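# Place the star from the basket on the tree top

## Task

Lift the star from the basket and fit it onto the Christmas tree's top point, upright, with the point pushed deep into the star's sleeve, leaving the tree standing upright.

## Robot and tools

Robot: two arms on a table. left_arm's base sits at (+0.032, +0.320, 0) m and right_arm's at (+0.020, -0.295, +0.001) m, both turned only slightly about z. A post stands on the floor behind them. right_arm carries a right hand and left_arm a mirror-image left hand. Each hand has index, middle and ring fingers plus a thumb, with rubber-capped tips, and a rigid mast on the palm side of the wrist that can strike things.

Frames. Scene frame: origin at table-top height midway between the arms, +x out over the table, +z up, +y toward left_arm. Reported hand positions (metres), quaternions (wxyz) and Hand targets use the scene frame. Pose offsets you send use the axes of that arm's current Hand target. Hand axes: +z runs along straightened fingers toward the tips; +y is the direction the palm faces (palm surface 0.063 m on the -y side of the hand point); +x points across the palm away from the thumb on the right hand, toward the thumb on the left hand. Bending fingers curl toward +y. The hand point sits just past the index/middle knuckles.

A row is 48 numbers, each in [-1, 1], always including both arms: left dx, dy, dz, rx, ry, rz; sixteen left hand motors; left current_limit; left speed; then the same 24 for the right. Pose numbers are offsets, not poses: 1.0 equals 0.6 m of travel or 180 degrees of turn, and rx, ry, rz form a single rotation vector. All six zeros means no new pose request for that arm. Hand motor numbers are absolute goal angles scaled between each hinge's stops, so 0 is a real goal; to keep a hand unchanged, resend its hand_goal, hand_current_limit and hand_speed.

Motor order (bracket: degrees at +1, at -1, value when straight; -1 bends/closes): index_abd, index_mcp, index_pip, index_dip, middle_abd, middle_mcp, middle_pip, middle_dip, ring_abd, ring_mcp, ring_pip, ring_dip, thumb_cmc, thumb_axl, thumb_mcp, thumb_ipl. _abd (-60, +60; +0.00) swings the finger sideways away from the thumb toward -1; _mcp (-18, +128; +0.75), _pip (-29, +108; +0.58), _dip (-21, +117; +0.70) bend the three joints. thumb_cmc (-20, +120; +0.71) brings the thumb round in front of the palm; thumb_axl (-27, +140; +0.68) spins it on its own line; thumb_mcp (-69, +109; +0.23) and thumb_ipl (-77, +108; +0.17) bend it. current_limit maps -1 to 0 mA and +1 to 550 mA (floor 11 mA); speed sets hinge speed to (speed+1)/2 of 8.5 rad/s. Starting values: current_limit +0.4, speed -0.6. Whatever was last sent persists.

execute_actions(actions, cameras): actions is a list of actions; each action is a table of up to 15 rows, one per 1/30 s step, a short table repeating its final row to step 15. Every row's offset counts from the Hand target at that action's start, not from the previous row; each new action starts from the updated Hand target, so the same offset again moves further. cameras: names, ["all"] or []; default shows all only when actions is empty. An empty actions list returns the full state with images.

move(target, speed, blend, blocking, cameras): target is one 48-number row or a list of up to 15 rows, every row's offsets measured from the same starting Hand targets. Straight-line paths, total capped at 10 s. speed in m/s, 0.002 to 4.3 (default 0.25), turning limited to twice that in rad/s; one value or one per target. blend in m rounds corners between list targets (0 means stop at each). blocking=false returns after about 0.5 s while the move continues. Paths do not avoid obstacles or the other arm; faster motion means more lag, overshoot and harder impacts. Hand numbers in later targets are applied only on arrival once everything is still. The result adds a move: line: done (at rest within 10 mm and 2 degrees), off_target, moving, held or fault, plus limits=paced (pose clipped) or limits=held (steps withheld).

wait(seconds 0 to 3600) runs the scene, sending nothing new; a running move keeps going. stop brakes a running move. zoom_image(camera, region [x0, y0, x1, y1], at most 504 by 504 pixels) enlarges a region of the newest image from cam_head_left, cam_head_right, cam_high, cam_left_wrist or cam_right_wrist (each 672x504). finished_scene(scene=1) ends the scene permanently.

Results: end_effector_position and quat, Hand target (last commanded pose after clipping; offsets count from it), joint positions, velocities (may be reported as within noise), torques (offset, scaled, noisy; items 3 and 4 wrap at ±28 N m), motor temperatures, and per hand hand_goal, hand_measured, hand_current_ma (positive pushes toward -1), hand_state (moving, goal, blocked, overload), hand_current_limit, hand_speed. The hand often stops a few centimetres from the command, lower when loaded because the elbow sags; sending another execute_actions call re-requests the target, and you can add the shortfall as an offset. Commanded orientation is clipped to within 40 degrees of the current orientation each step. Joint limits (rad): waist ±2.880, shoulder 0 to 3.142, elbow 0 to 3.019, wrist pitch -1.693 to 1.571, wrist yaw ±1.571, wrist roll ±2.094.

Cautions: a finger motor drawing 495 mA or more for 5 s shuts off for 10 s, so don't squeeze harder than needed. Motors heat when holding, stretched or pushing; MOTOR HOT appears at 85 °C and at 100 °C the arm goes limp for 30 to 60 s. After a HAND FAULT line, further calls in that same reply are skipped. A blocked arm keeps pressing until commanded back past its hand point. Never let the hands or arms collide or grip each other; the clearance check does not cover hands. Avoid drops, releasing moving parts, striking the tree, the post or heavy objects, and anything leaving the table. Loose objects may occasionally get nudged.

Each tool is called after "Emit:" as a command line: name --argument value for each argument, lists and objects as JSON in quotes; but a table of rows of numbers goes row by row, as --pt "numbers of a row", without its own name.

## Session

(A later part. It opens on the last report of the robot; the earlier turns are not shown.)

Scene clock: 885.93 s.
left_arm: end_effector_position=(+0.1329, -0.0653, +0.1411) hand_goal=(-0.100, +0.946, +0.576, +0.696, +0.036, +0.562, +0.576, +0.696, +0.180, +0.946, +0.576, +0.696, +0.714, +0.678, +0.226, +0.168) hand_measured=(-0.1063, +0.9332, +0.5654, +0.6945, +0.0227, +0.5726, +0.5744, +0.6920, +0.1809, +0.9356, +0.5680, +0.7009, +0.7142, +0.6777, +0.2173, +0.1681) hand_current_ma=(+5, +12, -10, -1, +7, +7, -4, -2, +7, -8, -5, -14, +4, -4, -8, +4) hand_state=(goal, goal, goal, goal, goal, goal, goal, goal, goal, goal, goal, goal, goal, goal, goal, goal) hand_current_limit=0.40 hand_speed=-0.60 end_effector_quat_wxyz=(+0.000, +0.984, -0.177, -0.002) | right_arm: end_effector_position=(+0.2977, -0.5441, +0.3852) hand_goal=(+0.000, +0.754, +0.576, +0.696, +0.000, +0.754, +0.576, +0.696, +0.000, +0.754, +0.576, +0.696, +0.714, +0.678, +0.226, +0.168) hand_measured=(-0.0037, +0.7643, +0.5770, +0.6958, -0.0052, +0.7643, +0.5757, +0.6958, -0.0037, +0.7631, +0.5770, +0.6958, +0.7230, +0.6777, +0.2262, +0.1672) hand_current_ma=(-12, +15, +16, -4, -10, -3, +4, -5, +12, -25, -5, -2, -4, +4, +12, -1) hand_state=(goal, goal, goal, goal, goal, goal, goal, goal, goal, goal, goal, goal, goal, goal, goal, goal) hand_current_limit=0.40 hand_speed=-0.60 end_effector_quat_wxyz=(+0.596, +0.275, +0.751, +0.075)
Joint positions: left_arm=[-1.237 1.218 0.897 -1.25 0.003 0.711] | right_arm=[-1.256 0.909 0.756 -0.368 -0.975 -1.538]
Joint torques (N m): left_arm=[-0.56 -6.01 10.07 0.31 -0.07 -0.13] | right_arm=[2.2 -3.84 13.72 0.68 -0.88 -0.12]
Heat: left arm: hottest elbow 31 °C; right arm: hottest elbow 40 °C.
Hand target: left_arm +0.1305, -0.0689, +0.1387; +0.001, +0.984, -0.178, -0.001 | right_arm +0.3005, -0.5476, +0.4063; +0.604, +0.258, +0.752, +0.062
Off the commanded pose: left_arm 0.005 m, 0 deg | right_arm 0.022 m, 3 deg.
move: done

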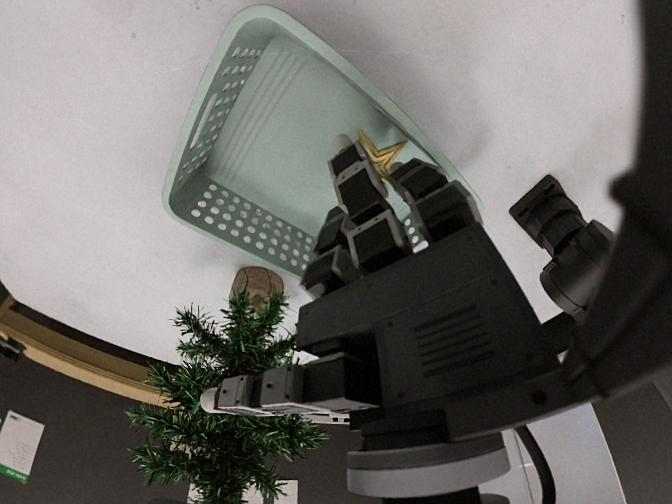

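Emit:
execute_actions --actions '[]'

Emit:
zoom_image --camera "cam_head_left" --region '[325, 295, 409, 365]'

Emit:
zoom_image --camera "cam_head_right" --region '[330, 300, 402, 360]'

Emit:
zoom_image --camera "cam_high" --region '[238, 130, 298, 180]'

Scene clock: 890.87 s.
left_arm: end_effector_position=(+0.1329, -0.0653, +0.1411) hand_goal=(-0.100, +0.946, +0.576, +0.696, +0.036, +0.562, +0.576, +0.696, +0.180, +0.946, +0.576, +0.696, +0.714, +0.678, +0.226, +0.168) hand_measured=(-0.1063, +0.9319, +0.5667, +0.6958, +0.0227, +0.5726, +0.5757, +0.6920, +0.1809, +0.9356, +0.5680, +0.7022, +0.7117, +0.6777, +0.2173, +0.1672) hand_current_ma=(+8, +12, -18, +6, +10, +3, +1, +5, -1, -7, +1, -3, +6, -4, -8, +3) hand_state=(goal, goal, goal, goal, goal, goal, goal, goal, goal, goal, goal, goal, goal, goal, goal, goal) hand_current_limit=0.40 hand_speed=-0.60 end_effector_quat_wxyz=(+0.000, +0.984, -0.177, -0.002) | right_arm: end_effector_position=(+0.2977, -0.5441, +0.3852) hand_goal=(+0.000, +0.754, +0.576, +0.696, +0.000, +0.754, +0.576, +0.696, +0.000, +0.754, +0.576, +0.696, +0.714, +0.678, +0.226, +0.168) hand_measured=(-0.0037, +0.7643, +0.5770, +0.6958, -0.0052, +0.7643, +0.5770, +0.6958, -0.0037, +0.7631, +0.5770, +0.6958, +0.7230, +0.6777, +0.2262, +0.1681) hand_current_ma=(+27, -2, +6, -18, -20, +8, +17, -11, +7, -4, +9, -4, +0, -14, -7, +0) hand_state=(goal, goal, goal, goal, goal, goal, goal, goal, goal, goal, goal, goal, goal, goal, goal, goal) hand_current_limit=0.40 hand_speed=-0.60 end_effector_quat_wxyz=(+0.596, +0.275, +0.751, +0.075)
Joint positions: left_arm=[-1.237 1.218 0.897 -1.25 0.003 0.711] | right_arm=[-1.256 0.909 0.756 -0.368 -0.975 -1.538]
Joint velocities: within noise
Joint torques (N m): left_arm=[-0.44 -5.95 10.07 0.27 -0.06 -0.14] | right_arm=[2.14 -3.78 13.72 0.66 -0.88 -0.12]
Motor temperatures (°C): left_arm=[22 23 31 21 22 20] | right_arm=[19 19 40 20 21 19]
Heat: left arm: hottest elbow 31 °C; right arm: hottest elbow 40 °C.
Hand target: left_arm +0.1305, -0.0689, +0.1387; +0.001, +0.984, -0.178, -0.001 | right_arm +0.3005, -0.5476, +0.4063; +0.604, +0.258, +0.752, +0.062
Off the commanded pose: left_arm 0.005 m, 0 deg | right_arm 0.022 m, 3 deg.

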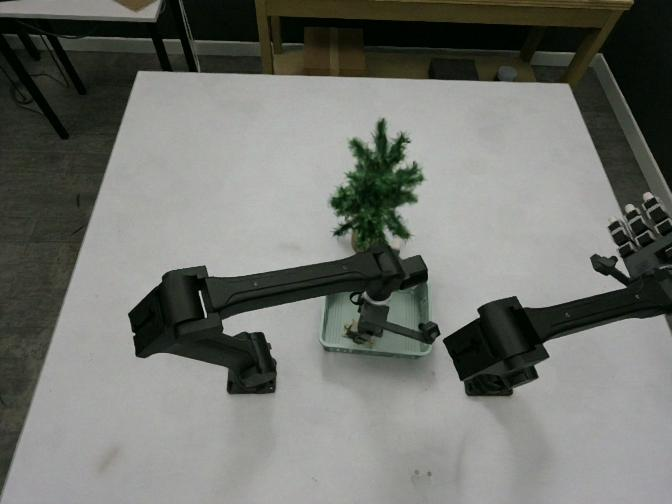

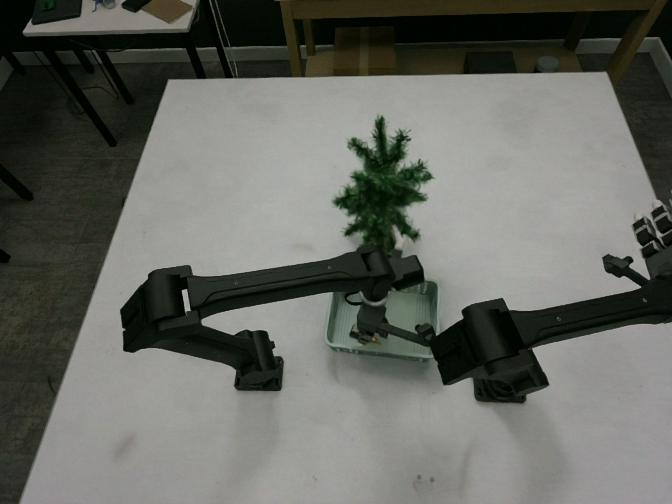

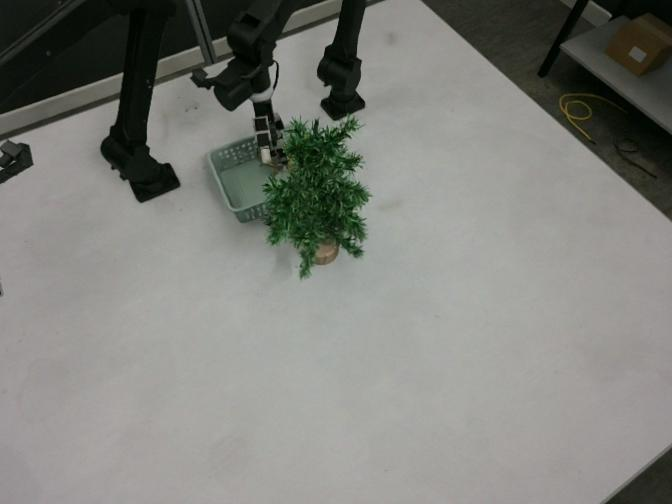

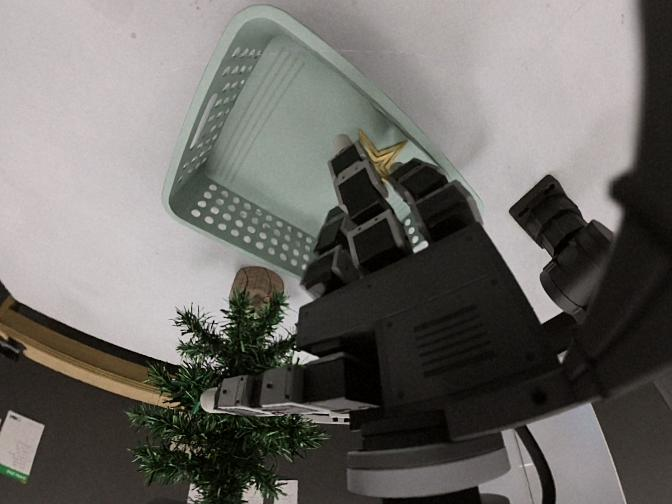

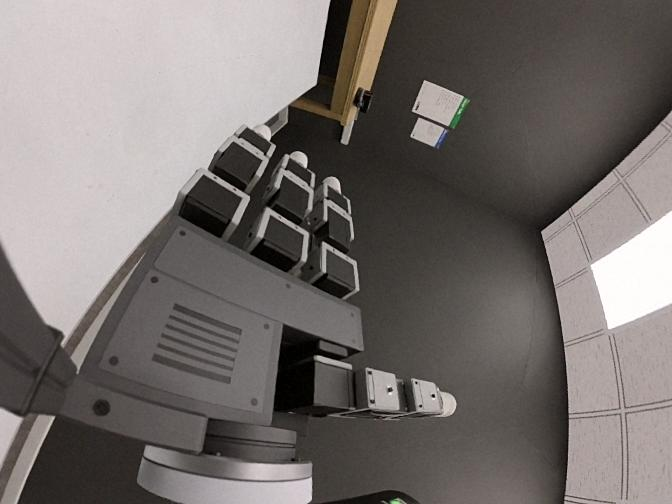

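Scaled by 6.000 from the camera's image (finer frame: 960x720).

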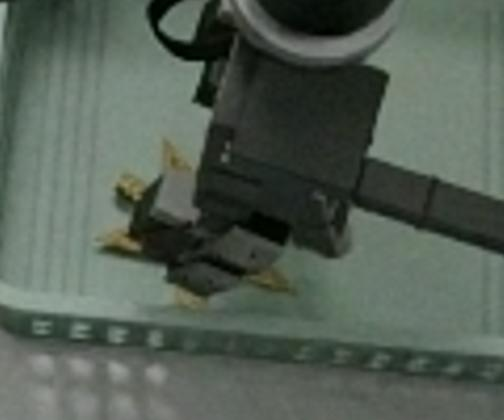

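Scaled by 7.000 from the camera's image (finer frame: 960x720).

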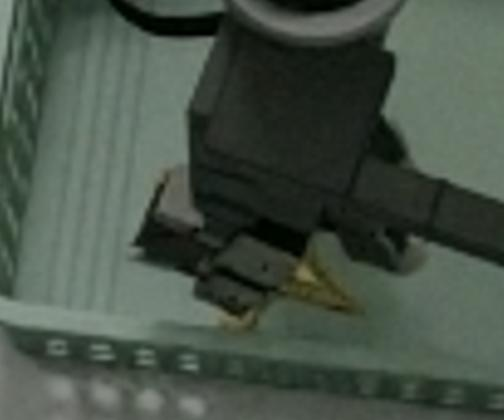

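Scaled by 8.400 from the camera's image (finer frame: 960x720).

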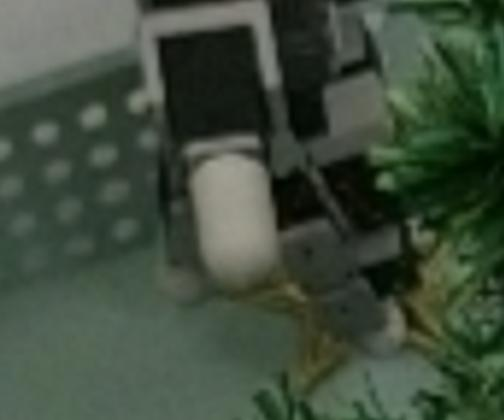

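Emit:
move --target '[-0.0482,0.0052,-0.002,0,0,0.0589,-0.1,0.946,0.576,0.696,0.036,0.562,0.576,0.696,0.18,0.946,0.576,0.696,0.714,0.678,0.226,0.168,0.4,-0.6,0,0,0,0,0,0,0,0.754,0.576,0.696,0,0.754,0.576,0.696,0,0.754,0.576,0.696,0.714,0.678,0.226,0.168,0.4,-0.6]' --speed 0.08 --cameras '["cam_left_wrist", "cam_head_left"]'

Emit:
zoom_image --camera "cam_left_wrist" --region '[320, 100, 440, 200]'

Emit:
zoom_image --camera "cam_head_left" --region '[325, 295, 409, 365]'

Scene clock: 897.70 s.
left_arm: end_effector_position=(+0.1081, -0.0621, +0.1381) hand_goal=(-0.100, +0.946, +0.576, +0.696, +0.036, +0.562, +0.576, +0.696, +0.180, +0.946, +0.576, +0.696, +0.714, +0.678, +0.226, +0.168) hand_measured=(-0.1077, +0.9344, +0.5654, +0.6945, +0.0227, +0.5714, +0.5744, +0.6920, +0.1897, +0.9368, +0.5680, +0.7009, +0.7154, +0.6777, +0.2173, +0.1672) hand_current_ma=(+8, +7, -9, -3, +6, +6, -5, +1, +7, -4, +0, -13, +6, -4, -10, -3) hand_state=(goal, goal, goal, goal, goal, goal, goal, goal, goal, goal, goal, goal, goal, goal, goal, goal) hand_current_limit=0.40 hand_speed=-0.60 end_effector_quat_wxyz=(-0.002, +0.966, -0.257, -0.003) | right_arm: end_effector_position=(+0.2977, -0.5441, +0.3852) hand_goal=(+0.000, +0.754, +0.576, +0.696, +0.000, +0.754, +0.576, +0.696, +0.000, +0.754, +0.576, +0.696, +0.714, +0.678, +0.226, +0.168) hand_measured=(-0.0037, +0.7643, +0.5770, +0.6958, -0.0052, +0.7643, +0.5770, +0.6971, -0.0037, +0.7631, +0.5770, +0.6958, +0.7230, +0.6777, +0.2262, +0.1681) hand_current_ma=(+6, +16, +4, -7, -17, +2, +6, +1, -1, -26, +3, +1, +24, +7, +5, +7) hand_state=(goal, goal, goal, goal, goal, goal, goal, goal, goal, goal, goal, goal, goal, goal, goal, goal) hand_current_limit=0.40 hand_speed=-0.60 end_effector_quat_wxyz=(+0.596, +0.275, +0.751, +0.075)
Joint positions: left_arm=[-1.267 1.213 0.885 -1.25 0.003 0.846] | right_arm=[-1.256 0.909 0.756 -0.368 -0.975 -1.538]
Joint torques (N m): left_arm=[-0.73 -7.3 9.63 0.02 -0.05 0.03] | right_arm=[2.2 -3.84 13.71 0.68 -0.89 -0.12]
Heat: left arm: hottest elbow 31 °C; right arm: hottest elbow 40 °C.
Hand target: left_arm +0.1024, -0.0618, +0.1401; +0.001, +0.964, -0.268, -0.001 | right_arm +0.3005, -0.5476, +0.4063; +0.604, +0.258, +0.752, +0.062
Off the commanded pose: left_arm 0.006 m, 1 deg | right_arm 0.022 m, 3 deg.
move: done
Images, in order (width x height): cam_head_left 672x504, cam_left_wrist 672x504.

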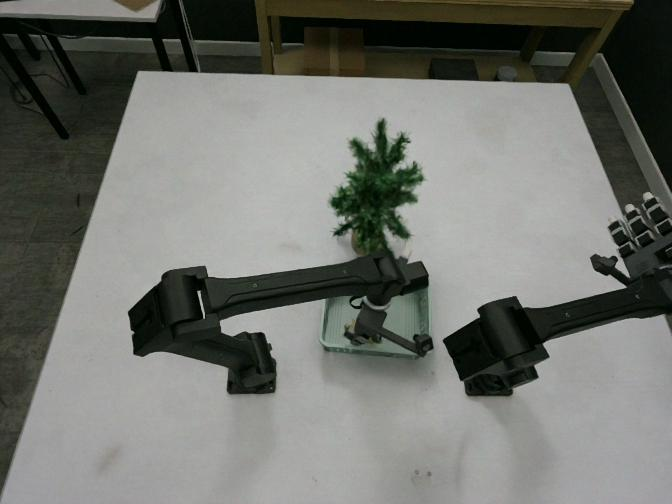

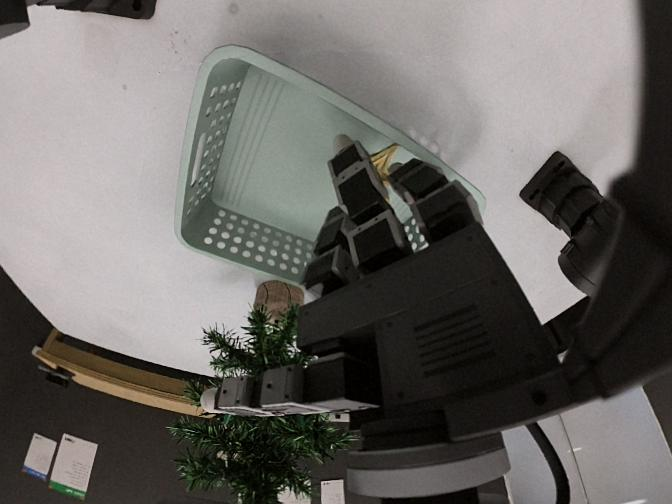

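Scaled by 4.200 from the camera's image (finer frame: 960x720).

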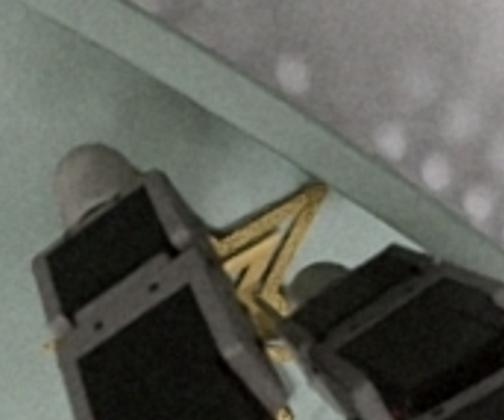

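Scaled by 6.000 from the camera's image (finer frame: 960x720).

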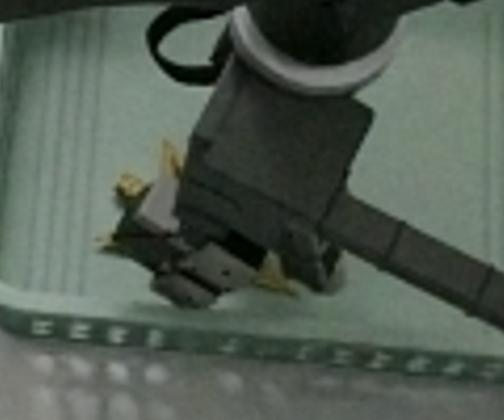

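Emit:
move --target '[-0.002,0,0.0333,0,0,0,-0.1,0.946,0.576,0.696,0.036,0.562,0.576,0.696,0.18,0.946,0.576,0.696,0.714,0.678,0.226,0.168,0.4,-0.6,0,0,0,0,0,0,0,0.754,0.576,0.696,0,0.754,0.576,0.696,0,0.754,0.576,0.696,0.714,0.678,0.226,0.168,0.4,-0.6]' --speed 0.05 --cameras '["cam_left_wrist"]'

Emit:
zoom_image --camera "cam_left_wrist" --region '[320, 100, 440, 200]'

Scene clock: 901.53 s.
left_arm: end_effector_position=(+0.1074, -0.0596, +0.1242) hand_goal=(-0.100, +0.946, +0.576, +0.696, +0.036, +0.562, +0.576, +0.696, +0.180, +0.946, +0.576, +0.696, +0.714, +0.678, +0.226, +0.168) hand_measured=(-0.1077, +0.9332, +0.5654, +0.6945, +0.0241, +0.5714, +0.5770, +0.6920, +0.1897, +0.9380, +0.5667, +0.6983, +0.7142, +0.6777, +0.2163, +0.1681) hand_current_ma=(+5, +10, -10, +2, +4, +0, -10, +0, +4, -10, -1, -8, +4, -2, -10, +7) hand_state=(goal, goal, goal, goal, goal, goal, goal, goal, goal, goal, goal, goal, goal, goal, goal, goal) hand_current_limit=0.40 hand_speed=-0.60 end_effector_quat_wxyz=(+0.002, +0.966, -0.258, +0.001) | right_arm: end_effector_position=(+0.2977, -0.5441, +0.3852) hand_goal=(+0.000, +0.754, +0.576, +0.696, +0.000, +0.754, +0.576, +0.696, +0.000, +0.754, +0.576, +0.696, +0.714, +0.678, +0.226, +0.168) hand_measured=(-0.0037, +0.7643, +0.5770, +0.6958, -0.0052, +0.7643, +0.5770, +0.6958, -0.0037, +0.7631, +0.5770, +0.6958, +0.7230, +0.6777, +0.2262, +0.1672) hand_current_ma=(+22, +27, +7, +5, +8, +7, -7, -18, +12, -18, +6, -12, -1, +10, -6, -6) hand_state=(goal, goal, goal, goal, goal, goal, goal, goal, goal, goal, goal, goal, goal, goal, goal, goal) hand_current_limit=0.40 hand_speed=-0.60 end_effector_quat_wxyz=(+0.596, +0.275, +0.751, +0.075)
Joint positions: left_arm=[-1.269 1.213 0.845 -1.198 0 0.847] | right_arm=[-1.256 0.909 0.756 -0.368 -0.975 -1.538]
Joint torques (N m): left_arm=[-0.91 -6.01 9.48 0.27 0.06 0.02] | right_arm=[2.26 -3.78 13.74 0.68 -0.88 -0.13]
Heat: left arm: hottest elbow 31 °C; right arm: hottest elbow 40 °C.
Hand target: left_arm +0.1013, -0.0612, +0.1200; +0.001, +0.963, -0.268, +0.000 | right_arm +0.3005, -0.5476, +0.4063; +0.604, +0.258, +0.752, +0.062
Off the commanded pose: left_arm 0.007 m, 1 deg | right_arm 0.022 m, 3 deg.
move: done

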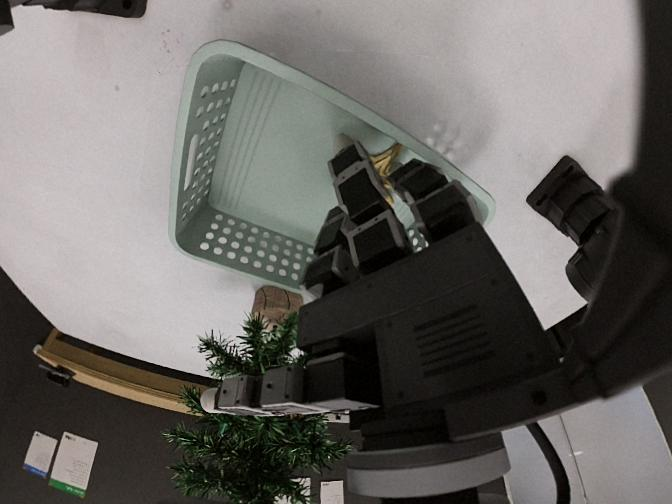

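Scaled by 4.200 from the camera's image (finer frame: 960x720).

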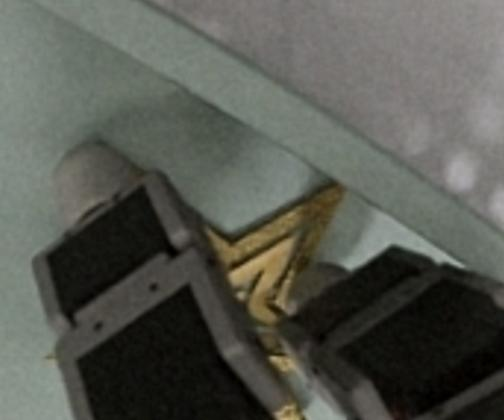

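Emit:
move --pt "-0.006 0 0 0 0 0 -0.1 0.946 0.576 0.696 0.036 0.562 0.576 0.696 0.18 0.946 0.576 0.696 0.714 0.678 0.226 0.168 0.4 -0.6 0 0 0 0 0 0 0 0.754 0.576 0.696 0 0.754 0.576 0.696 0 0.754 0.576 0.696 0.714 0.678 0.226 0.168 0.4 -0.6" --pt "-0.006 0 0.0083 0 0 0 -0.1 0.946 0.576 0.696 0.036 0.562 0.576 0.696 0.18 0.946 0.576 0.696 0.714 0.678 0.226 0.168 0.4 -0.6 0 0 0 0 0 0 0 0.754 0.576 0.696 0 0.754 0.576 0.696 0 0.754 0.576 0.696 0.714 0.678 0.226 0.168 0.4 -0.6" --speed 0.03 --cameras '["cam_left_wrist","cam_head_left"]'

Emit:
zoom_image --camera "cam_left_wrist" --region '[320, 100, 440, 200]'

Emit:
zoom_image --camera "cam_head_left" --region '[325, 295, 409, 365]'

Scene clock: 906.90 s.
left_arm: end_effector_position=(+0.1038, -0.0589, +0.1199) hand_goal=(-0.100, +0.946, +0.576, +0.696, +0.036, +0.562, +0.576, +0.696, +0.180, +0.946, +0.576, +0.696, +0.714, +0.678, +0.226, +0.168) hand_measured=(-0.1077, +0.9319, +0.5667, +0.6958, +0.0241, +0.5714, +0.5757, +0.6920, +0.1911, +0.9428, +0.5667, +0.6932, +0.7142, +0.6767, +0.2183, +0.1672) hand_current_ma=(+9, +8, -9, +2, +5, +0, -5, -4, +7, -2, -10, -8, +3, -9, -11, +3) hand_state=(goal, goal, goal, goal, goal, goal, goal, goal, goal, goal, goal, goal, goal, goal, goal, goal) hand_current_limit=0.40 hand_speed=-0.60 end_effector_quat_wxyz=(+0.002, +0.965, -0.262, +0.002) | right_arm: end_effector_position=(+0.2977, -0.5441, +0.3852) hand_goal=(+0.000, +0.754, +0.576, +0.696, +0.000, +0.754, +0.576, +0.696, +0.000, +0.754, +0.576, +0.696, +0.714, +0.678, +0.226, +0.168) hand_measured=(-0.0037, +0.7643, +0.5770, +0.6958, -0.0037, +0.7655, +0.5770, +0.6958, -0.0037, +0.7631, +0.5770, +0.6958, +0.7230, +0.6777, +0.2262, +0.1672) hand_current_ma=(+15, +0, -11, -17, -3, +4, +7, -16, -2, -14, -1, -12, +11, +11, +0, +5) hand_state=(goal, goal, goal, goal, goal, goal, goal, goal, goal, goal, goal, goal, goal, goal, goal, goal) hand_current_limit=0.40 hand_speed=-0.60 end_effector_quat_wxyz=(+0.596, +0.275, +0.751, +0.075)
Joint positions: left_arm=[-1.277 1.213 0.832 -1.184 0 0.847] | right_arm=[-1.256 0.909 0.756 -0.368 -0.975 -1.538]
Joint torques (N m): left_arm=[-0.85 -5.95 9.17 0.31 0.08 -0.06] | right_arm=[2.26 -3.78 13.68 0.68 -0.88 -0.12]
Heat: left arm: hottest elbow 31 °C; right arm: hottest elbow 40 °C.
Hand target: left_arm +0.0982, -0.0594, +0.1151; +0.001, +0.963, -0.268, +0.000 | right_arm +0.3005, -0.5476, +0.4063; +0.604, +0.258, +0.752, +0.062
Off the commanded pose: left_arm 0.007 m, 1 deg | right_arm 0.022 m, 3 deg.
move: done
Images, in order (width x height): cam_head_left 672x504, cam_left_wrist 672x504.

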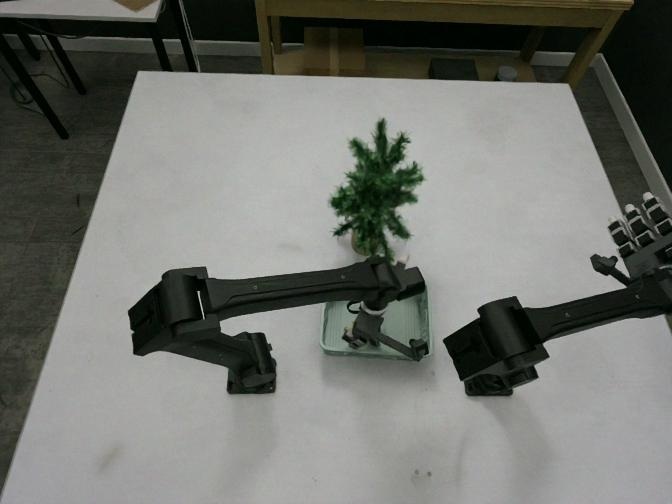

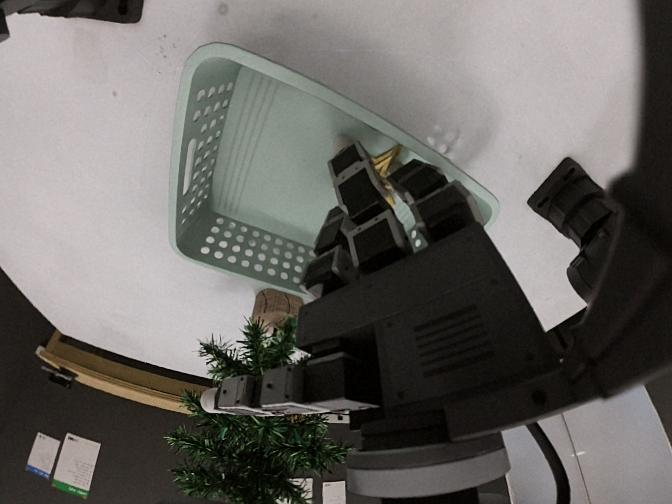

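Scaled by 4.200 from the camera's image (finer frame: 960x720).

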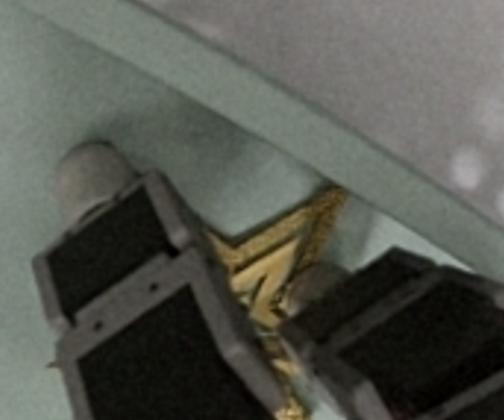

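Scaled by 6.000 from the camera's image (finer frame: 960x720).

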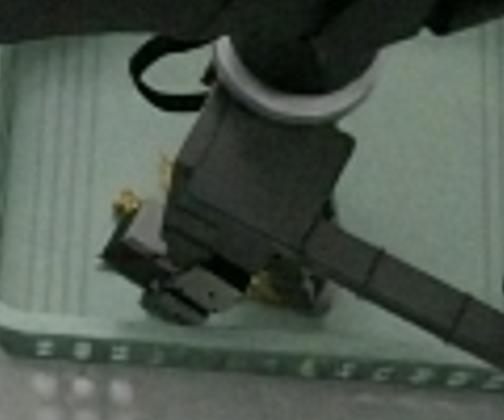

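Emit:
zoom_image --camera "cam_head_left" --region '[225, 235, 445, 400]'

Scaled by 2.291 from the camera's image (finer frame: 960x720).

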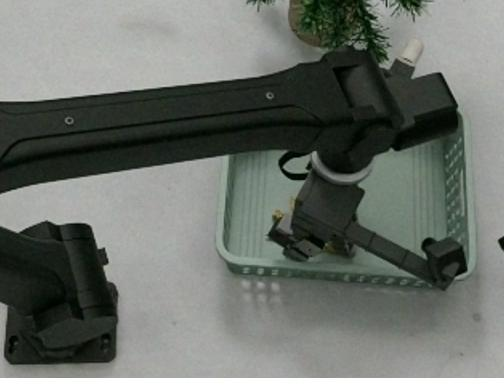

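Emit:
zoom_image --camera "cam_head_left" --region '[310, 270, 440, 365]'

Scaled by 3.877 from the camera's image (finer frame: 960x720).

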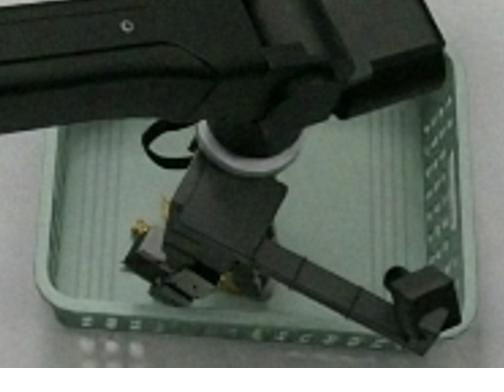

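Emit:
zoom_image --camera "cam_left_wrist" --region '[360, 135, 420, 205]'

Scaled by 7.200 from the camera's image (finer frame: 960x720).

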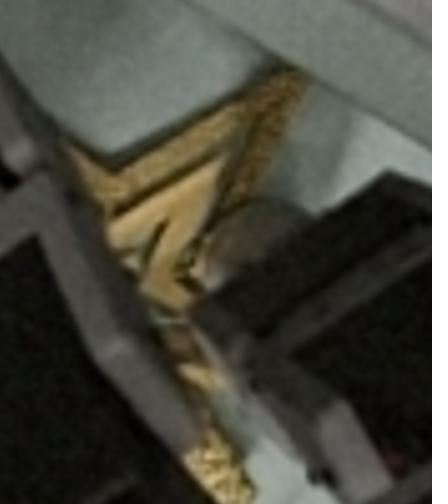

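Emit:
move --target '[0,0,0,0,0,0,-0.16,0.946,0.576,0.696,0.036,0.562,0.576,0.696,0.235,0.946,0.576,0.696,0.714,0.678,0.226,0.168,0.2,-0.85,0,0,0,0,0,0,0,0.754,0.576,0.696,0,0.754,0.576,0.696,0,0.754,0.576,0.696,0.714,0.678,0.226,0.168,0.4,-0.6]' --speed 0.03 --cameras '["cam_left_wrist","cam_head_left"]'

Emit:
zoom_image --camera "cam_left_wrist" --region '[360, 135, 420, 205]'

Emit:
zoom_image --camera "cam_head_left" --region '[310, 270, 440, 365]'

Scene clock: 916.10 s.
left_arm: end_effector_position=(+0.1036, -0.0584, +0.1194) hand_goal=(-0.160, +0.946, +0.576, +0.696, +0.036, +0.562, +0.576, +0.696, +0.236, +0.946, +0.576, +0.696, +0.714, +0.678, +0.226, +0.168) hand_measured=(-0.1429, +0.9332, +0.5654, +0.6958, +0.0241, +0.5714, +0.5757, +0.6932, +0.2234, +0.9404, +0.5705, +0.6932, +0.7154, +0.6777, +0.2173, +0.1681) hand_current_ma=(+3, +3, -8, +2, +11, -2, -10, +6, +4, -4, -7, -9, +2, -2, -9, +2) hand_state=(goal, goal, goal, goal, goal, goal, goal, goal, goal, goal, goal, goal, goal, goal, goal, goal) hand_current_limit=0.20 hand_speed=-0.85 end_effector_quat_wxyz=(+0.002, +0.965, -0.262, +0.001) | right_arm: end_effector_position=(+0.2977, -0.5441, +0.3852) hand_goal=(+0.000, +0.754, +0.576, +0.696, +0.000, +0.754, +0.576, +0.696, +0.000, +0.754, +0.576, +0.696, +0.714, +0.678, +0.226, +0.168) hand_measured=(-0.0037, +0.7643, +0.5770, +0.6958, -0.0052, +0.7643, +0.5770, +0.6958, -0.0037, +0.7631, +0.5770, +0.6958, +0.7230, +0.6777, +0.2252, +0.1672) hand_current_ma=(+19, +5, +4, -5, +0, -16, +6, +7, +6, -26, +3, -13, +13, +7, +15, +0) hand_state=(goal, goal, goal, goal, goal, goal, goal, goal, goal, goal, goal, goal, goal, goal, goal, goal) hand_current_limit=0.40 hand_speed=-0.60 end_effector_quat_wxyz=(+0.596, +0.275, +0.751, +0.075)
Joint positions: left_arm=[-1.277 1.213 0.831 -1.184 0 0.847] | right_arm=[-1.256 0.909 0.756 -0.368 -0.975 -1.538]
Joint torques (N m): left_arm=[-0.73 -5.95 9.22 0.35 0.06 -0.08] | right_arm=[2.26 -3.9 13.72 0.66 -0.88 -0.12]
Heat: left arm: hottest elbow 31 °C; right arm: hottest elbow 40 °C.
Hand target: left_arm +0.0983, -0.0594, +0.1151; +0.001, +0.964, -0.268, +0.000 | right_arm +0.3005, -0.5476, +0.4063; +0.604, +0.258, +0.752, +0.062
Off the commanded pose: left_arm 0.007 m, 1 deg | right_arm 0.022 m, 3 deg.
move: done
Images, in order (width x height): cam_head_left 672x504, cam_left_wrist 672x504.

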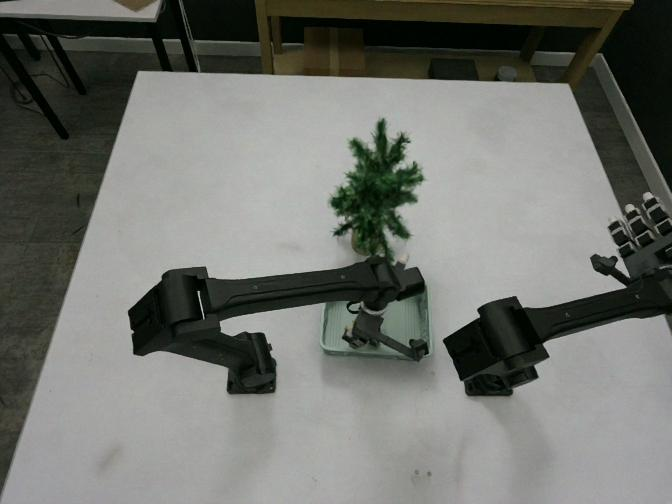

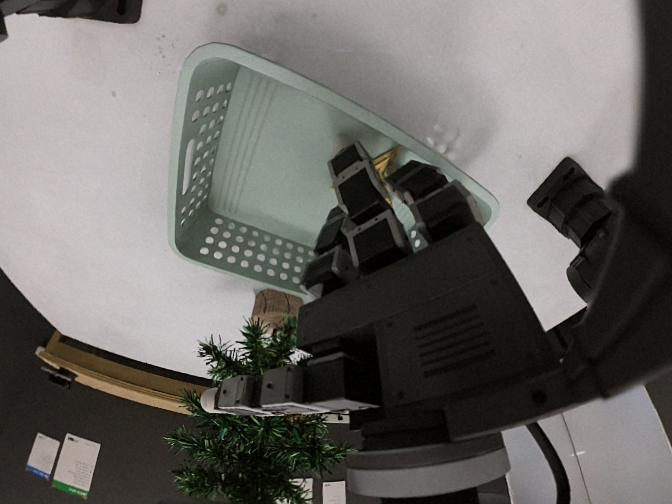

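Scaled by 7.200 from the camera's image (finer frame: 960x720).

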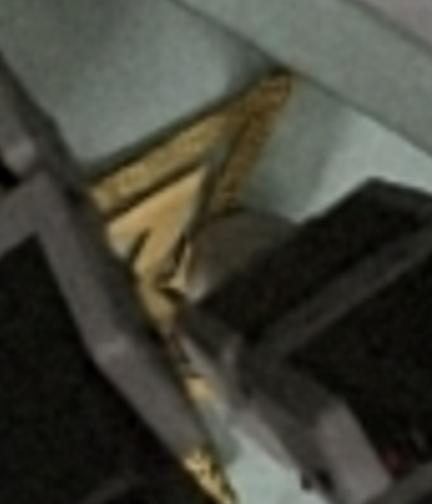

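Scaled by 3.877 from the camera's image (finer frame: 960x720).

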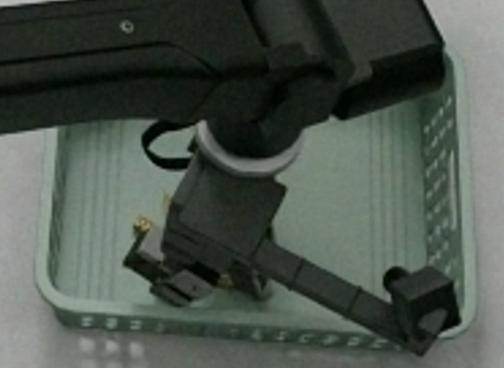

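Emit:
move --target '[0.0057,-0.0202,0,0,0,0,-0.16,0.946,0.576,0.696,0.036,0.562,0.576,0.696,0.235,0.946,0.576,0.696,0.714,0.678,0.226,0.168,0.2,-0.85,0,0,0,0,0,0,0,0.754,0.576,0.696,0,0.754,0.576,0.696,0,0.754,0.576,0.696,0.714,0.678,0.226,0.168,0.4,-0.6]' --speed 0.03 --cameras '["cam_left_wrist","cam_head_left"]'

Emit:
zoom_image --camera "cam_left_wrist" --region '[320, 100, 440, 200]'

Emit:
zoom_image --camera "cam_head_left" --region '[310, 270, 440, 365]'

Scene clock: 921.97 s.
left_arm: end_effector_position=(+0.1049, -0.0540, +0.1177) hand_goal=(-0.160, +0.946, +0.576, +0.696, +0.036, +0.562, +0.576, +0.696, +0.236, +0.946, +0.576, +0.696, +0.714, +0.678, +0.226, +0.168) hand_measured=(-0.1444, +0.9307, +0.5667, +0.6894, +0.0358, +0.5605, +0.5693, +0.6932, +0.2278, +0.9380, +0.5667, +0.6932, +0.7167, +0.6777, +0.2183, +0.1681) hand_current_ma=(+5, +9, -6, -2, +11, +7, -13, +6, +4, -2, -13, -5, -4, -8, -9, +4) hand_state=(goal, goal, goal, goal, goal, goal, goal, goal, goal, goal, goal, goal, goal, goal, goal, goal) hand_current_limit=0.20 hand_speed=-0.85 end_effector_quat_wxyz=(+0.001, +0.963, -0.268, +0.000) | right_arm: end_effector_position=(+0.2977, -0.5441, +0.3852) hand_goal=(+0.000, +0.754, +0.576, +0.696, +0.000, +0.754, +0.576, +0.696, +0.000, +0.754, +0.576, +0.696, +0.714, +0.678, +0.226, +0.168) hand_measured=(-0.0037, +0.7643, +0.5770, +0.6958, -0.0052, +0.7643, +0.5770, +0.6958, -0.0037, +0.7631, +0.5757, +0.6958, +0.7230, +0.6767, +0.2252, +0.1681) hand_current_ma=(+13, +13, -13, +4, -28, -1, +15, +1, +8, -10, -11, +4, +23, +17, +5, +3) hand_state=(goal, goal, goal, goal, goal, goal, goal, goal, goal, goal, goal, goal, goal, goal, goal, goal) hand_current_limit=0.40 hand_speed=-0.60 end_effector_quat_wxyz=(+0.596, +0.275, +0.751, +0.075)
Joint positions: left_arm=[-1.265 1.208 0.823 -1.184 0.001 0.872] | right_arm=[-1.256 0.909 0.756 -0.368 -0.975 -1.538]
Joint torques (N m): left_arm=[1.03 -6.59 8.87 0.23 0.03 0.06] | right_arm=[2.2 -3.78 13.71 0.68 -0.89 -0.13]
Heat: left arm: hottest elbow 32 °C; right arm: hottest elbow 40 °C.
Hand target: left_arm +0.1074, -0.0506, +0.1149; +0.001, +0.964, -0.268, -0.001 | right_arm +0.3005, -0.5476, +0.4063; +0.604, +0.258, +0.752, +0.062
Off the commanded pose: left_arm 0.005 m, 0 deg | right_arm 0.022 m, 3 deg.
move: done
Images, in order (width x height): cam_head_left 672x504, cam_left_wrist 672x504.

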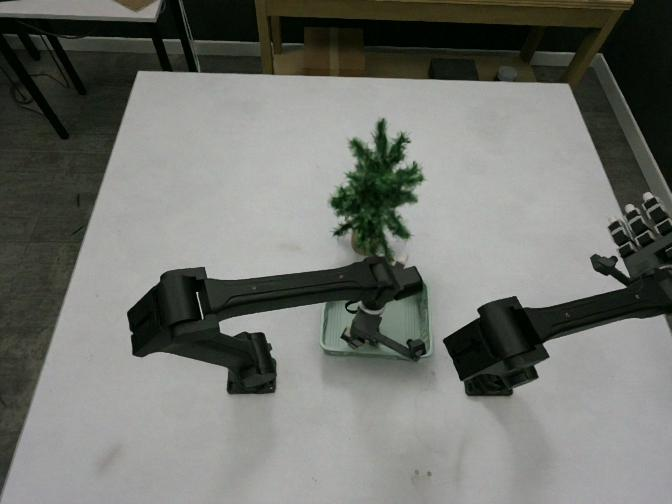

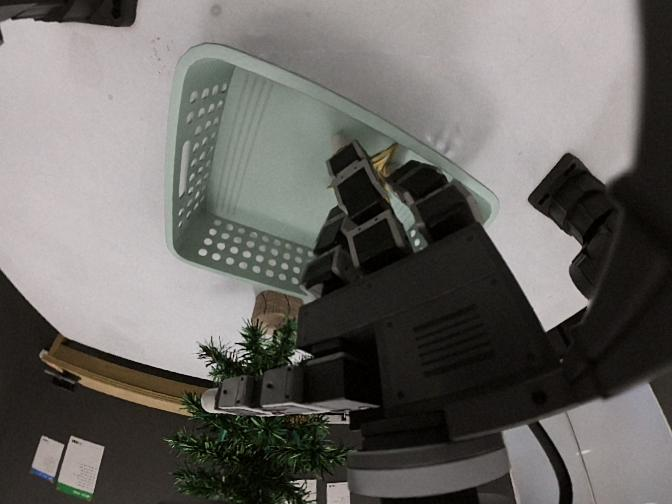

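Scaled by 4.200 from the camera's image (finer frame: 960x720).

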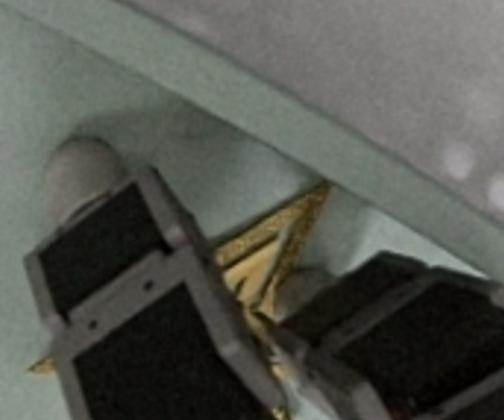

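Scaled by 3.877 from the camera's image (finer frame: 960x720).

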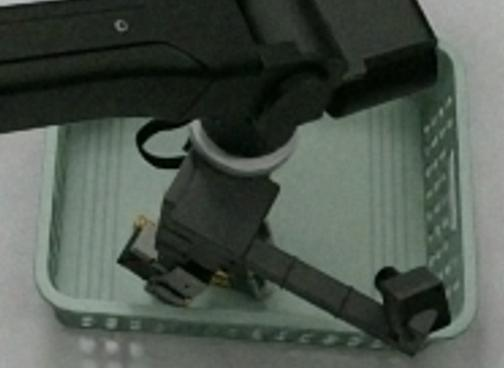

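Emit:
move --target '[0.0343,-0.029,-0.0035,0,0,-0.0861,-0.16,0.946,0.576,0.696,0.036,0.562,0.576,0.696,0.235,0.946,0.576,0.696,0.714,0.678,0.226,0.168,0.2,-0.85,0,0,0,0,0,0,0,0.754,0.576,0.696,0,0.754,0.576,0.696,0,0.754,0.576,0.696,0.714,0.678,0.226,0.168,0.4,-0.6]' --speed 0.03 --cameras '["cam_left_wrist","cam_head_left"]'

Emit:
zoom_image --camera "cam_left_wrist" --region '[320, 100, 440, 200]'

Emit:
zoom_image --camera "cam_head_left" --region '[310, 270, 440, 365]'

Scene clock: 930.03 s.
left_arm: end_effector_position=(+0.1300, -0.0516, +0.1186) hand_goal=(-0.160, +0.946, +0.576, +0.696, +0.036, +0.562, +0.576, +0.696, +0.236, +0.946, +0.576, +0.696, +0.714, +0.678, +0.226, +0.168) hand_measured=(-0.1429, +0.9175, +0.5654, +0.6894, +0.0227, +0.5702, +0.5718, +0.6920, +0.2234, +0.9380, +0.5667, +0.6920, +0.7180, +0.6777, +0.2183, +0.1681) hand_current_ma=(+12, +6, -6, +4, +8, +1, -12, +6, +9, -4, -3, -10, +4, -5, -10, +4) hand_state=(goal, blocked, goal, goal, goal, goal, goal, goal, goal, goal, goal, goal, goal, goal, goal, goal) hand_current_limit=0.20 hand_speed=-0.85 end_effector_quat_wxyz=(+0.003, +0.989, -0.147, +0.001) | right_arm: end_effector_position=(+0.2977, -0.5441, +0.3852) hand_goal=(+0.000, +0.754, +0.576, +0.696, +0.000, +0.754, +0.576, +0.696, +0.000, +0.754, +0.576, +0.696, +0.714, +0.678, +0.226, +0.168) hand_measured=(-0.0037, +0.7643, +0.5770, +0.6958, -0.0037, +0.7655, +0.5770, +0.6958, -0.0037, +0.7631, +0.5770, +0.6958, +0.7230, +0.6777, +0.2262, +0.1681) hand_current_ma=(-2, +5, +5, -5, +11, +0, +4, -9, +7, +0, +6, -15, -4, -8, -2, -22) hand_state=(goal, goal, goal, goal, goal, goal, goal, goal, goal, goal, goal, goal, goal, goal, goal, goal) hand_current_limit=0.40 hand_speed=-0.60 end_effector_quat_wxyz=(+0.596, +0.275, +0.751, +0.075)
Joint positions: left_arm=[-1.247 1.192 0.811 -1.184 0.001 0.641] | right_arm=[-1.256 0.909 0.756 -0.368 -0.975 -1.538]
Joint torques (N m): left_arm=[1.14 -6.65 9.02 -0.16 -0.01 -0.17] | right_arm=[2.26 -3.9 13.72 0.68 -0.88 -0.12]
Heat: left arm: hottest elbow 31 °C; right arm: hottest elbow 40 °C.
Hand target: left_arm +0.1340, -0.0463, +0.1169; +0.001, +0.991, -0.135, -0.001 | right_arm +0.3005, -0.5476, +0.4063; +0.604, +0.258, +0.752, +0.062
Off the commanded pose: left_arm 0.007 m, 1 deg | right_arm 0.022 m, 3 deg.
move: done
Images, in order (width x height): cam_head_left 672x504, cam_left_wrist 672x504.

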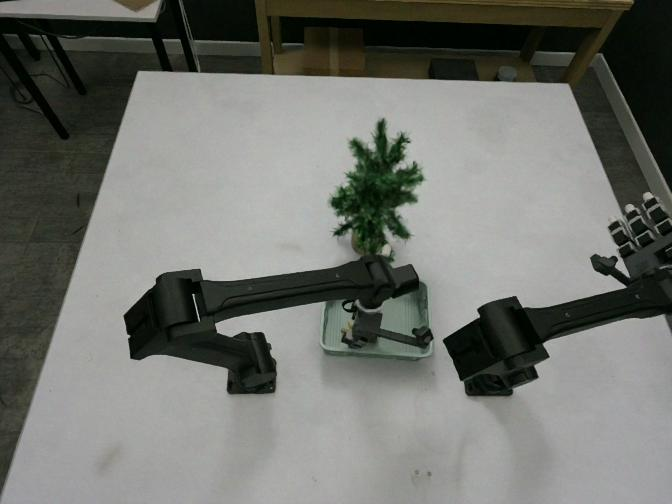

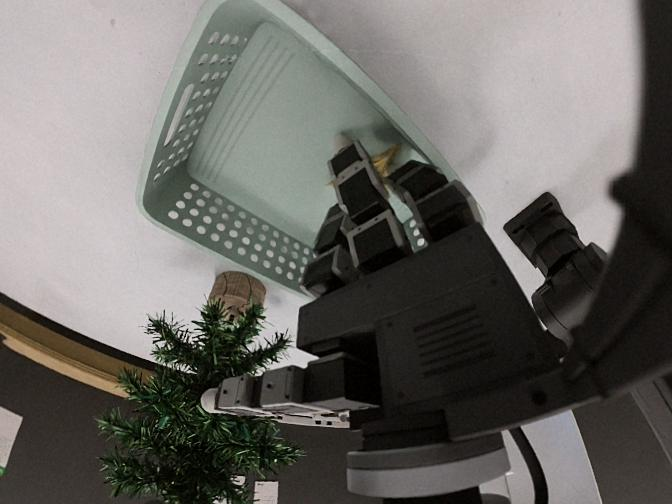

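Scaled by 4.200 from the camera's image (finer frame: 960x720).

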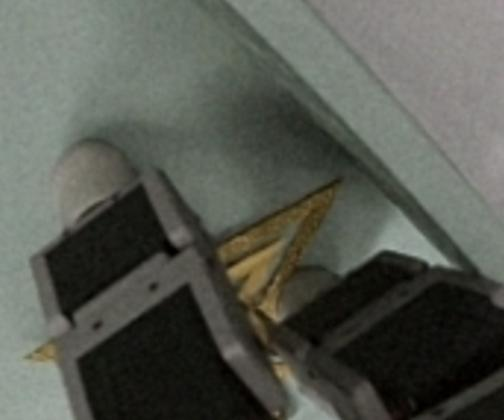

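Scaled by 3.877 from the camera's image (finer frame: 960x720).

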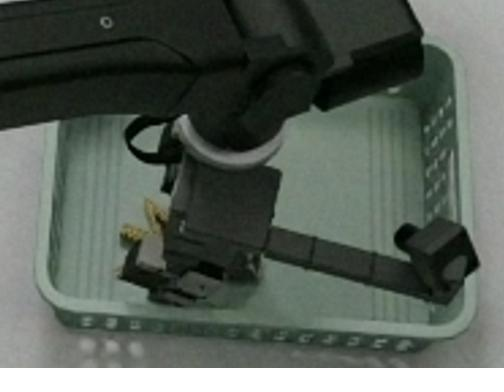

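Emit:
move --target '[0.0357,-0.0615,-0.0027,0,0,-0.0917,-0.16,0.946,0.576,0.696,0.036,0.562,0.576,0.696,0.235,0.946,0.576,0.696,0.714,0.678,0.226,0.168,0.2,-0.85,0,0,0,0,0,0,0,0.754,0.576,0.696,0,0.754,0.576,0.696,0,0.754,0.576,0.696,0.714,0.678,0.226,0.168,0.4,-0.6]' --speed 0.03 --cameras '["cam_left_wrist","cam_head_left"]'

Emit:
zoom_image --camera "cam_left_wrist" --region '[320, 100, 440, 200]'

Emit:
zoom_image --camera "cam_head_left" --region '[310, 270, 440, 365]'

Scene clock: 939.33 s.
left_arm: end_effector_position=(+0.1615, -0.0231, +0.1193) hand_goal=(-0.160, +0.946, +0.576, +0.696, +0.036, +0.562, +0.576, +0.696, +0.236, +0.946, +0.576, +0.696, +0.714, +0.678, +0.226, +0.168) hand_measured=(-0.1458, +0.9175, +0.5654, +0.6894, +0.0227, +0.5714, +0.5770, +0.6945, +0.2248, +0.9368, +0.5680, +0.6920, +0.7167, +0.6777, +0.2163, +0.1681) hand_current_ma=(+13, +0, -9, +0, +8, -5, -7, +1, +1, -3, -4, -5, +7, -1, -14, +4) hand_state=(goal, blocked, goal, goal, goal, goal, goal, goal, goal, goal, goal, goal, goal, goal, goal, goal) hand_current_limit=0.20 hand_speed=-0.85 end_effector_quat_wxyz=(+0.005, +1.000, -0.003, +0.001) | right_arm: end_effector_position=(+0.2977, -0.5441, +0.3852) hand_goal=(+0.000, +0.754, +0.576, +0.696, +0.000, +0.754, +0.576, +0.696, +0.000, +0.754, +0.576, +0.696, +0.714, +0.678, +0.226, +0.168) hand_measured=(-0.0037, +0.7643, +0.5770, +0.6958, -0.0052, +0.7643, +0.5770, +0.6958, -0.0037, +0.7631, +0.5770, +0.6958, +0.7230, +0.6777, +0.2252, +0.1681) hand_current_ma=(-9, +24, +6, +4, -8, +12, +2, -26, +6, -14, +1, -12, +13, -7, +15, -10) hand_state=(goal, goal, goal, goal, goal, goal, goal, goal, goal, goal, goal, goal, goal, goal, goal, goal) hand_current_limit=0.40 hand_speed=-0.60 end_effector_quat_wxyz=(+0.596, +0.275, +0.751, +0.075)
Joint positions: left_arm=[-1.195 1.125 0.762 -1.199 0.001 0.405] | right_arm=[-1.256 0.909 0.756 -0.368 -0.975 -1.538]
Joint torques (N m): left_arm=[1.26 -5.66 9.39 -0.42 -0.02 -0.14] | right_arm=[2.2 -3.84 13.74 0.68 -0.88 -0.12]
Heat: left arm: hottest elbow 31 °C; right arm: hottest elbow 40 °C.
Hand target: left_arm +0.1645, -0.0166, +0.1185; +0.001, +1.000, +0.008, -0.001 | right_arm +0.3005, -0.5476, +0.4063; +0.604, +0.258, +0.752, +0.062
Off the commanded pose: left_arm 0.007 m, 1 deg | right_arm 0.022 m, 3 deg.
move: done
Images, in order (width x height): cam_head_left 672x504, cam_left_wrist 672x504.

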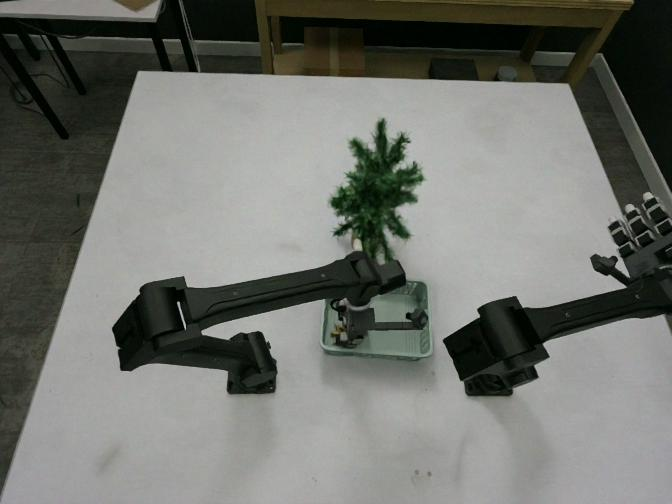

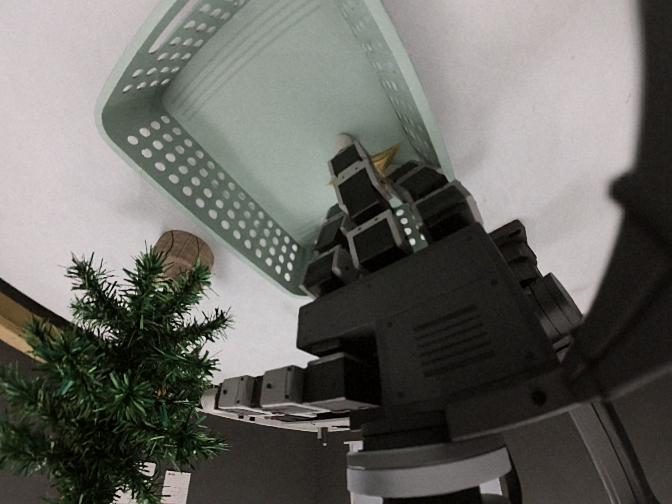

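Scaled by 4.200 from the camera's image (finer frame: 960x720).

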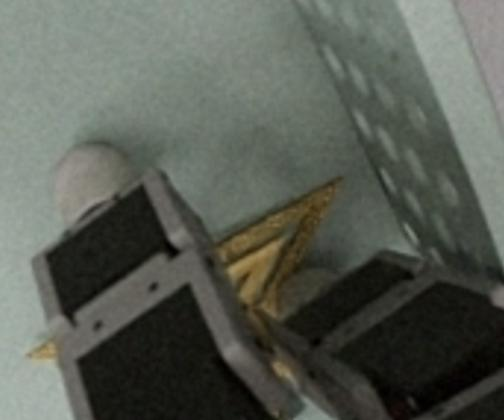

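Scaled by 3.877 from the camera's image (finer frame: 960x720).

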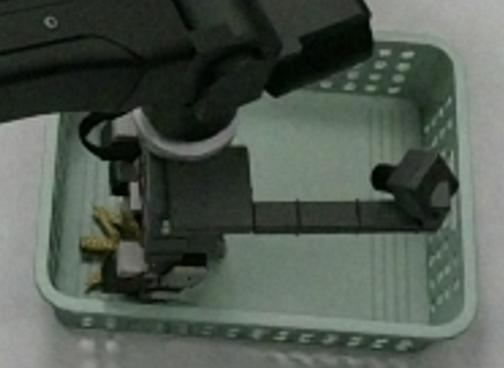

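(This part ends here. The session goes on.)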